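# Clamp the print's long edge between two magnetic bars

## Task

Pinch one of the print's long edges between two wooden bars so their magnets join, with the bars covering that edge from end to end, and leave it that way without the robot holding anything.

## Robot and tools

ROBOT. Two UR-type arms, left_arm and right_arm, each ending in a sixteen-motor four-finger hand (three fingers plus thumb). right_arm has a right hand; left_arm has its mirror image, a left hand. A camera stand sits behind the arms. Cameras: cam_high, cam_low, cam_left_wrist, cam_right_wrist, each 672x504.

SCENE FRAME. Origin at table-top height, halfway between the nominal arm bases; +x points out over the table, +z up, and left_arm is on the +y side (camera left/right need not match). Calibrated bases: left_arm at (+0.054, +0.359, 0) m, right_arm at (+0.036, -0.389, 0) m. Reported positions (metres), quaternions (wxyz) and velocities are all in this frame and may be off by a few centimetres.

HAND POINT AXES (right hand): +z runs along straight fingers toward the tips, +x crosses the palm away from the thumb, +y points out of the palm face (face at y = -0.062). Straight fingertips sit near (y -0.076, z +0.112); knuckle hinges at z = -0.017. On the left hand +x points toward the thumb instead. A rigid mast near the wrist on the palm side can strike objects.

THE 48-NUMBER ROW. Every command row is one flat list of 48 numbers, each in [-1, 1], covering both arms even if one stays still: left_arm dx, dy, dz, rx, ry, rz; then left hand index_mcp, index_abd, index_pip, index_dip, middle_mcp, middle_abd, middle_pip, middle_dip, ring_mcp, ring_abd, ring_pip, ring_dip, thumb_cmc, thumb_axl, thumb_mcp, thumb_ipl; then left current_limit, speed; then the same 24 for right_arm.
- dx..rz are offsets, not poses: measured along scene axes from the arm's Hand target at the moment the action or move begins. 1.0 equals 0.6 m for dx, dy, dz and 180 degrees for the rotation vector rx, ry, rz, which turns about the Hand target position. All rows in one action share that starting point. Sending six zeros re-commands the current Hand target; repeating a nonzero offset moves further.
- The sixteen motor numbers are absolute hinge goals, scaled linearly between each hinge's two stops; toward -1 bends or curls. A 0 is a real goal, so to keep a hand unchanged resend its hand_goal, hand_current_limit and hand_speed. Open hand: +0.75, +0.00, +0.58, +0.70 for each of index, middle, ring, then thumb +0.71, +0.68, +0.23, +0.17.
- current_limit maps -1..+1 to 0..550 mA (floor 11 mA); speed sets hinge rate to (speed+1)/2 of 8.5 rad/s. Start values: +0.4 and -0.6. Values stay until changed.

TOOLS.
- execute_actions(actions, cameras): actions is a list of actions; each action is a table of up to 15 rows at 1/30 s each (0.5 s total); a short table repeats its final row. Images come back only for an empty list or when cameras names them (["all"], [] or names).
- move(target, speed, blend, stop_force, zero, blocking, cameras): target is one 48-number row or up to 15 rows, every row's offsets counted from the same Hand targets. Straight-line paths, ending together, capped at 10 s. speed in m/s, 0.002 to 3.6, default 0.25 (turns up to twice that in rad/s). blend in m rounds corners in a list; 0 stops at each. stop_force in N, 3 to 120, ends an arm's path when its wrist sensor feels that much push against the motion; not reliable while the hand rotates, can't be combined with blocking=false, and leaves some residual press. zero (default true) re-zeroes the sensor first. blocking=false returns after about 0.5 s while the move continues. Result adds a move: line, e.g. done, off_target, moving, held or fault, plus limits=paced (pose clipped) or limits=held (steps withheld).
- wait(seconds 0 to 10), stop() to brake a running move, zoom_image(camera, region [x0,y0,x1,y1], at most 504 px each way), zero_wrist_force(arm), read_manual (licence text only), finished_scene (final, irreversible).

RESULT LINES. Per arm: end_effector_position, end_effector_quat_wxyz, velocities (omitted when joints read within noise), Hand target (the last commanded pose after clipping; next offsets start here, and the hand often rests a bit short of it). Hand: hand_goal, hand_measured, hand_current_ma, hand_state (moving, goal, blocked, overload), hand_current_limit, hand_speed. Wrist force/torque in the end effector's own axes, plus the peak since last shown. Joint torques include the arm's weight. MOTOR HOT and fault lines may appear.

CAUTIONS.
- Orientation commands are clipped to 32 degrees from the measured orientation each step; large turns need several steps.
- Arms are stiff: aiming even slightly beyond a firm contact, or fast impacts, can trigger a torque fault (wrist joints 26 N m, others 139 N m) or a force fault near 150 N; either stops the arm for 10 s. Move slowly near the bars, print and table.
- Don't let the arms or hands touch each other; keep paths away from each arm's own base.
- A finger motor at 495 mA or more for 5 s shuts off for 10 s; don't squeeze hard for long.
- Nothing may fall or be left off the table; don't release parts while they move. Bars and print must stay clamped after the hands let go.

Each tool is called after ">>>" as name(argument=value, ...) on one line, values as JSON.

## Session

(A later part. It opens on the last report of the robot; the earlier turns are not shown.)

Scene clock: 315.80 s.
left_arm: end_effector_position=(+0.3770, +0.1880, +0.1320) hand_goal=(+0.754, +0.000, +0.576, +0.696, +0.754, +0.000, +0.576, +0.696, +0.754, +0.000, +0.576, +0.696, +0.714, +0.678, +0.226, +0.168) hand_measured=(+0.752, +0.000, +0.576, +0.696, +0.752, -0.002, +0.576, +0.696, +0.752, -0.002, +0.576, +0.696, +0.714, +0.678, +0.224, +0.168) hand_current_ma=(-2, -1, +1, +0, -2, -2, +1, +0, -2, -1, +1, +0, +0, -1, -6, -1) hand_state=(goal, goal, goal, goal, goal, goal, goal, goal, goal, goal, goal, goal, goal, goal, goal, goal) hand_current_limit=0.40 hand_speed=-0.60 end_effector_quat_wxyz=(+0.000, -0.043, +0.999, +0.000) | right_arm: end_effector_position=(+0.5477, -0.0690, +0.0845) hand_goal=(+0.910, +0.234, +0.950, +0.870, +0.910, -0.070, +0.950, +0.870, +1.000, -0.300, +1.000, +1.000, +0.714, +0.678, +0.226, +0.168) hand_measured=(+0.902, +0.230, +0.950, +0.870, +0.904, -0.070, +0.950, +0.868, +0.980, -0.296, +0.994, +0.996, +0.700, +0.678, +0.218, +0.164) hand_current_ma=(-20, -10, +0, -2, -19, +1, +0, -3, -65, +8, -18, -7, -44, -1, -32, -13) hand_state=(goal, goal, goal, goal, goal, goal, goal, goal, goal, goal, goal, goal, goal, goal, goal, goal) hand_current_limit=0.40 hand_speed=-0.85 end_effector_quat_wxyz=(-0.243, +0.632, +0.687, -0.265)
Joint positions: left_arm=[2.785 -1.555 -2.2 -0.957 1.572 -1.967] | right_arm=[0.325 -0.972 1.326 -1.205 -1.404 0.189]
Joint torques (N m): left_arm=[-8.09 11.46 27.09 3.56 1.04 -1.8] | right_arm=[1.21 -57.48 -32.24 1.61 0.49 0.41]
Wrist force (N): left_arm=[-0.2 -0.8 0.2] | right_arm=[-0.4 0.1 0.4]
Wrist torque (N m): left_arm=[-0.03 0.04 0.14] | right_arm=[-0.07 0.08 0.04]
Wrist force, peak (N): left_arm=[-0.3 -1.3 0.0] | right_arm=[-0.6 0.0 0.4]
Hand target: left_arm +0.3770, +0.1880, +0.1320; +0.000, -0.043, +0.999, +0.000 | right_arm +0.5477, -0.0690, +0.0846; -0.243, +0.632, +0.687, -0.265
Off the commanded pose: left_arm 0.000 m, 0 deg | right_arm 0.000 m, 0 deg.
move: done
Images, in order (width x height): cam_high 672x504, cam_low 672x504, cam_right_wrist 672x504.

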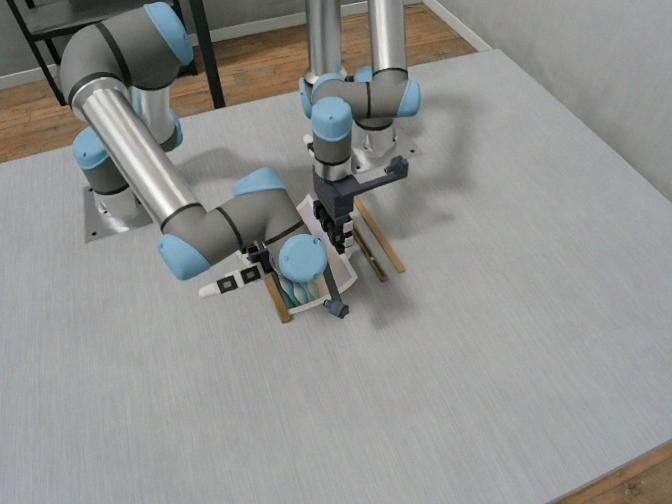

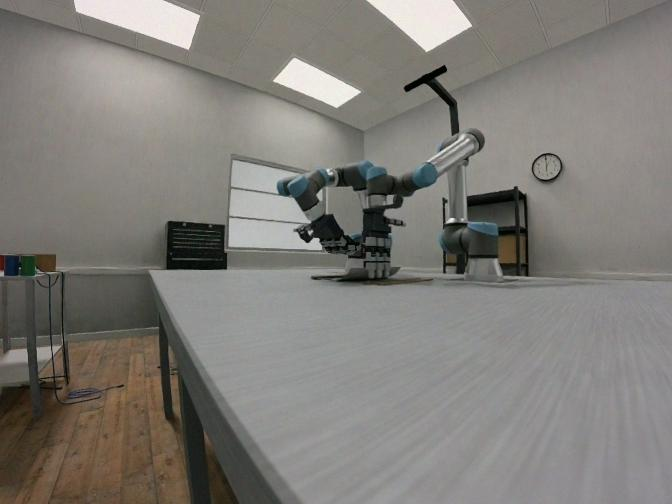

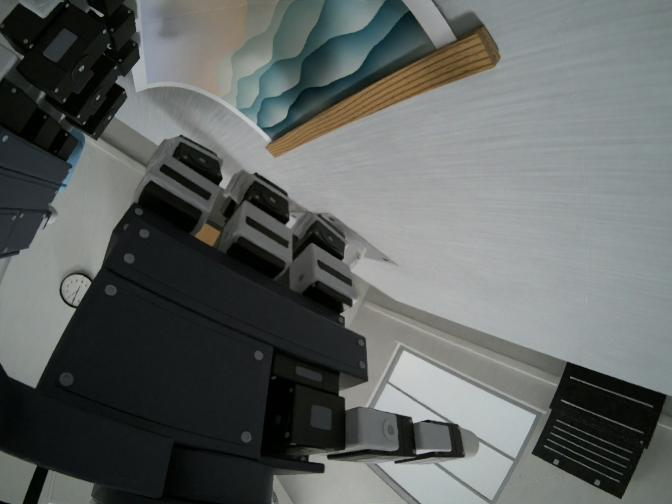

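>>> move(target=[[0,0.012,0.01,0,0,0, 0.754,0,0.576,0.696,0.754,0,0.576,0.696,0.754,0,0.576,0.696,0.714,0.678,0.226,0.168,0.4,-0.6, 0,-0.05,0.05,0,0,0, 0.91,0.233,0.95,0.8696,0.91,-0.07,0.95,0.8696,1,-0.3,1,1,0.714,0.678,0.226,0.168,0.4,-0.85],[0,0.012,0.2,0,0,0, 0.754,0,0.576,0.696,0.754,0,0.576,0.696,0.754,0,0.576,0.696,0.714,0.678,0.226,0.168,0.4,-0.6, 0,-0.42,0.12,0,0,0, 0.91,0.233,0.95,0.8696,0.91,-0.07,0.95,0.8696,1,-0.3,1,1,0.714,0.678,0.226,0.168,0.4,-0.85],[0,0.3,0.2,0,0,0, 0.754,0,0.576,0.696,0.754,0,0.576,0.696,0.754,0,0.576,0.696,0.714,0.678,0.226,0.168,0.4,-0.6, 0,-0.42,0.12,0,0,0, 0.91,0.233,0.95,0.8696,0.91,-0.07,0.95,0.8696,1,-0.3,1,1,0.714,0.678,0.226,0.168,0.4,-0.85]], speed=[0.08,0.15,0.15], blend=[0.004,0.01,0], cameras=["cam_high","cam_right_wrist","cam_low","cam_left_wrist"])

>>> zoom_image(camera="cam_high", region=[215, 185, 365, 335])

>>> zoom_image(camera="cam_low", region=[290, 250, 440, 300])

>>> zoom_image(camera="cam_high", region=[225, 205, 305, 330])

Scene clock: 320.83 s.
left_arm: end_effector_position=(+0.3770, +0.3679, +0.2520) hand_goal=(+0.754, +0.000, +0.576, +0.696, +0.754, +0.000, +0.576, +0.696, +0.754, +0.000, +0.576, +0.696, +0.714, +0.678, +0.226, +0.168) hand_measured=(+0.752, +0.000, +0.576, +0.696, +0.752, -0.002, +0.576, +0.696, +0.752, -0.002, +0.576, +0.696, +0.714, +0.678, +0.224, +0.168) hand_current_ma=(-2, -1, +1, +0, -2, -2, +1, +0, -2, -1, +1, +0, +0, -1, -6, -1) hand_state=(goal, goal, goal, goal, goal, goal, goal, goal, goal, goal, goal, goal, goal, goal, goal, goal) hand_current_limit=0.40 hand_speed=-0.60 end_effector_quat_wxyz=(+0.000, -0.043, +0.999, +0.000) | right_arm: end_effector_position=(+0.5477, -0.3210, +0.1566) hand_goal=(+0.910, +0.234, +0.950, +0.870, +0.910, -0.070, +0.950, +0.870, +1.000, -0.300, +1.000, +1.000, +0.714, +0.678, +0.226, +0.168) hand_measured=(+0.902, +0.230, +0.950, +0.870, +0.904, -0.070, +0.950, +0.868, +0.980, -0.296, +0.994, +0.996, +0.700, +0.678, +0.218, +0.164) hand_current_ma=(-20, -9, +0, -2, -19, +1, +0, -3, -65, +8, -18, -7, -44, -1, -32, -13) hand_state=(goal, goal, goal, goal, goal, goal, goal, goal, goal, goal, goal, goal, goal, goal, goal, goal) hand_current_limit=0.40 hand_speed=-0.85 end_effector_quat_wxyz=(-0.243, +0.632, +0.687, -0.265)
Joint positions: left_arm=[3.269 -1.213 -2.132 -1.367 1.572 -1.483] | right_arm=[-0.068 -1.226 1.516 -1.13 -1.667 -0.105]
Joint torques (N m): left_arm=[7.86 14.72 14.95 0.66 -1.11 1.95] | right_arm=[-11.75 -47.37 -9.43 1.41 -2.69 -1.86]
Wrist force (N): left_arm=[-0.4 -0.7 0.2] | right_arm=[-0.4 0.2 0.3]
Wrist torque (N m): left_arm=[0.02 0.15 -0.04] | right_arm=[-0.04 0.08 0.02]
Wrist force, peak (N): left_arm=[-0.5 -1.5 -0.4] | right_arm=[-1.3 0.1 0.4]
Hand target: left_arm +0.3770, +0.3680, +0.2520; +0.000, -0.043, +0.999, +0.000 | right_arm +0.5477, -0.3210, +0.1566; -0.243, +0.632, +0.687, -0.265
Off the commanded pose: left_arm 0.000 m, 0 deg | right_arm 0.000 m, 0 deg.
move: done

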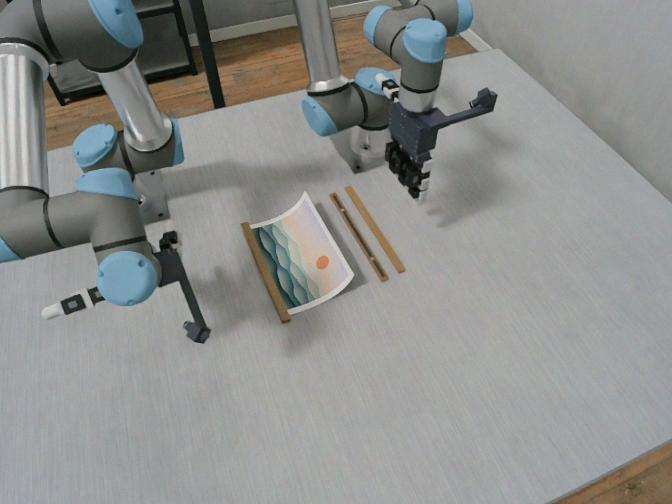

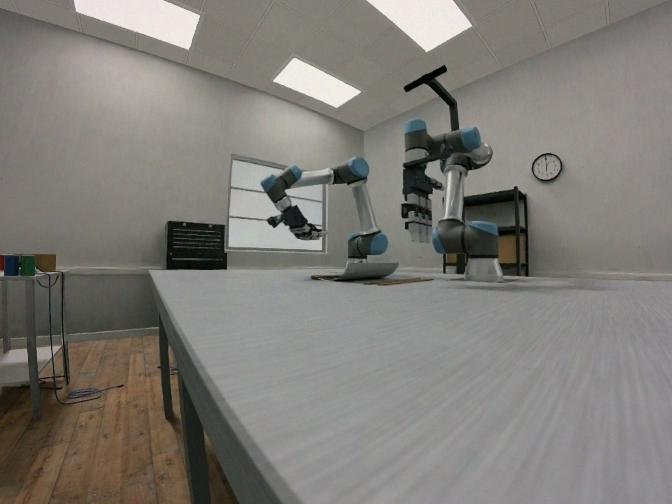

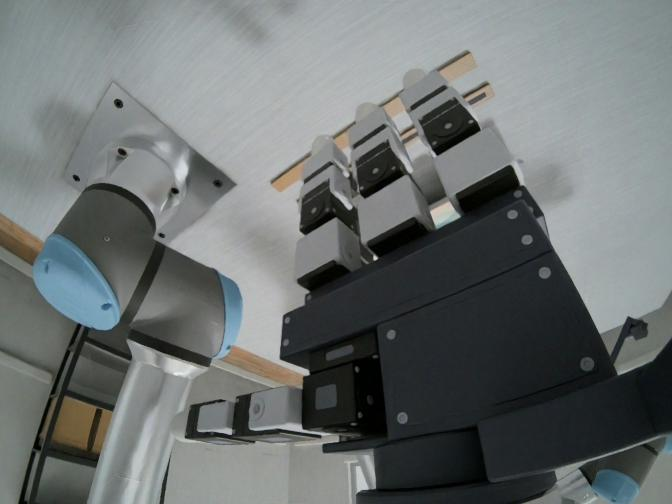

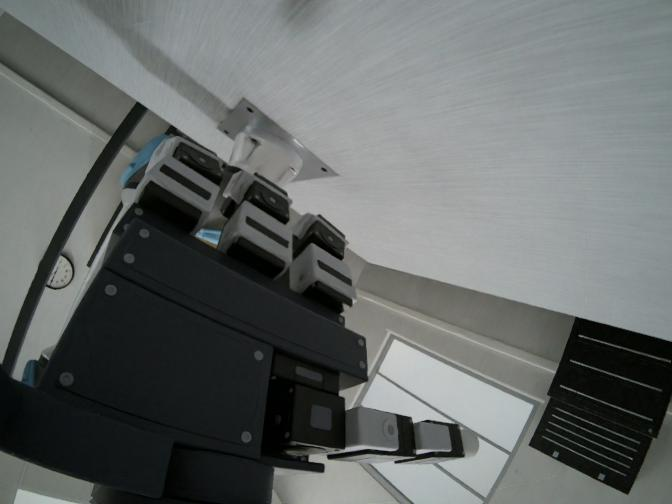

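Scaled by 3.360 from the camera's 672x504 image, which has a finer 960x720 frame.

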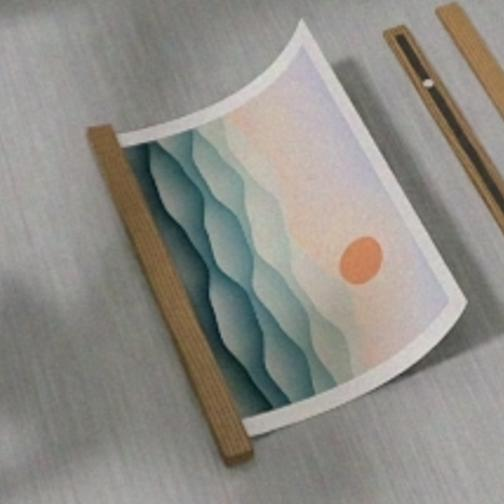

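Scaled by 3.360 from the camera's 672x504 image, which has a finer 960x720 frame.

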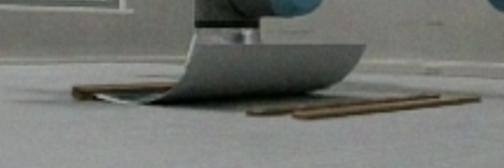

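Scaled by 4.032 from the camera's 672x504 image, which has a finer 960x720 frame.

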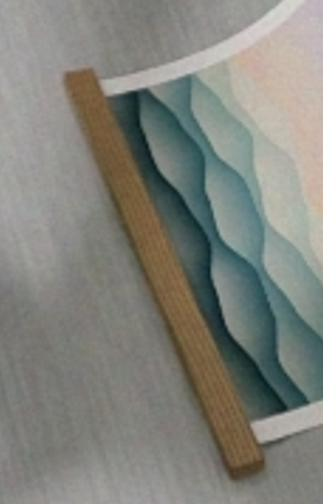

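>>> zoom_image(camera="cam_low", region=[305, 268, 365, 288])

>>> zoom_image(camera="cam_high", region=[232, 212, 268, 240])

>>> zoom_image(camera="cam_high", region=[268, 298, 304, 328])

Scaled by 8.400 from the camera's 672x504 image, which has a finer 960x720 frame.

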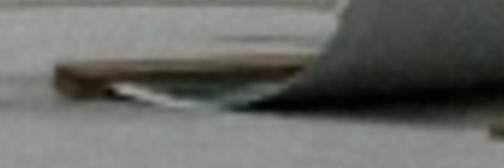

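Scaled by 14.000 from the camera's 672x504 image, which has a finer 960x720 frame.

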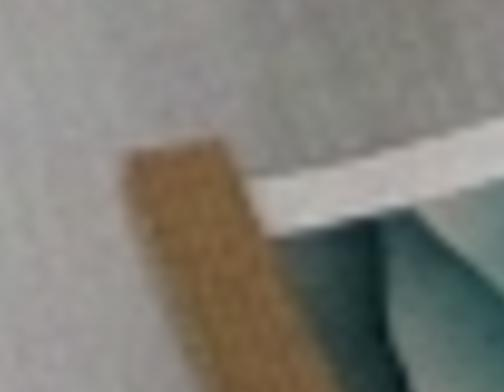

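Scaled by 14.000 from the camera's 672x504 image, which has a finer 960x720 frame.

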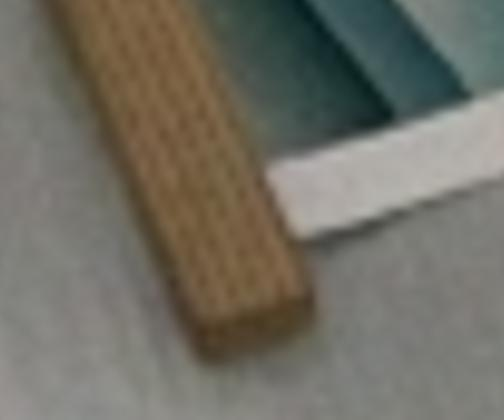

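>>> finished_scene()

The scene is finished: the task was done.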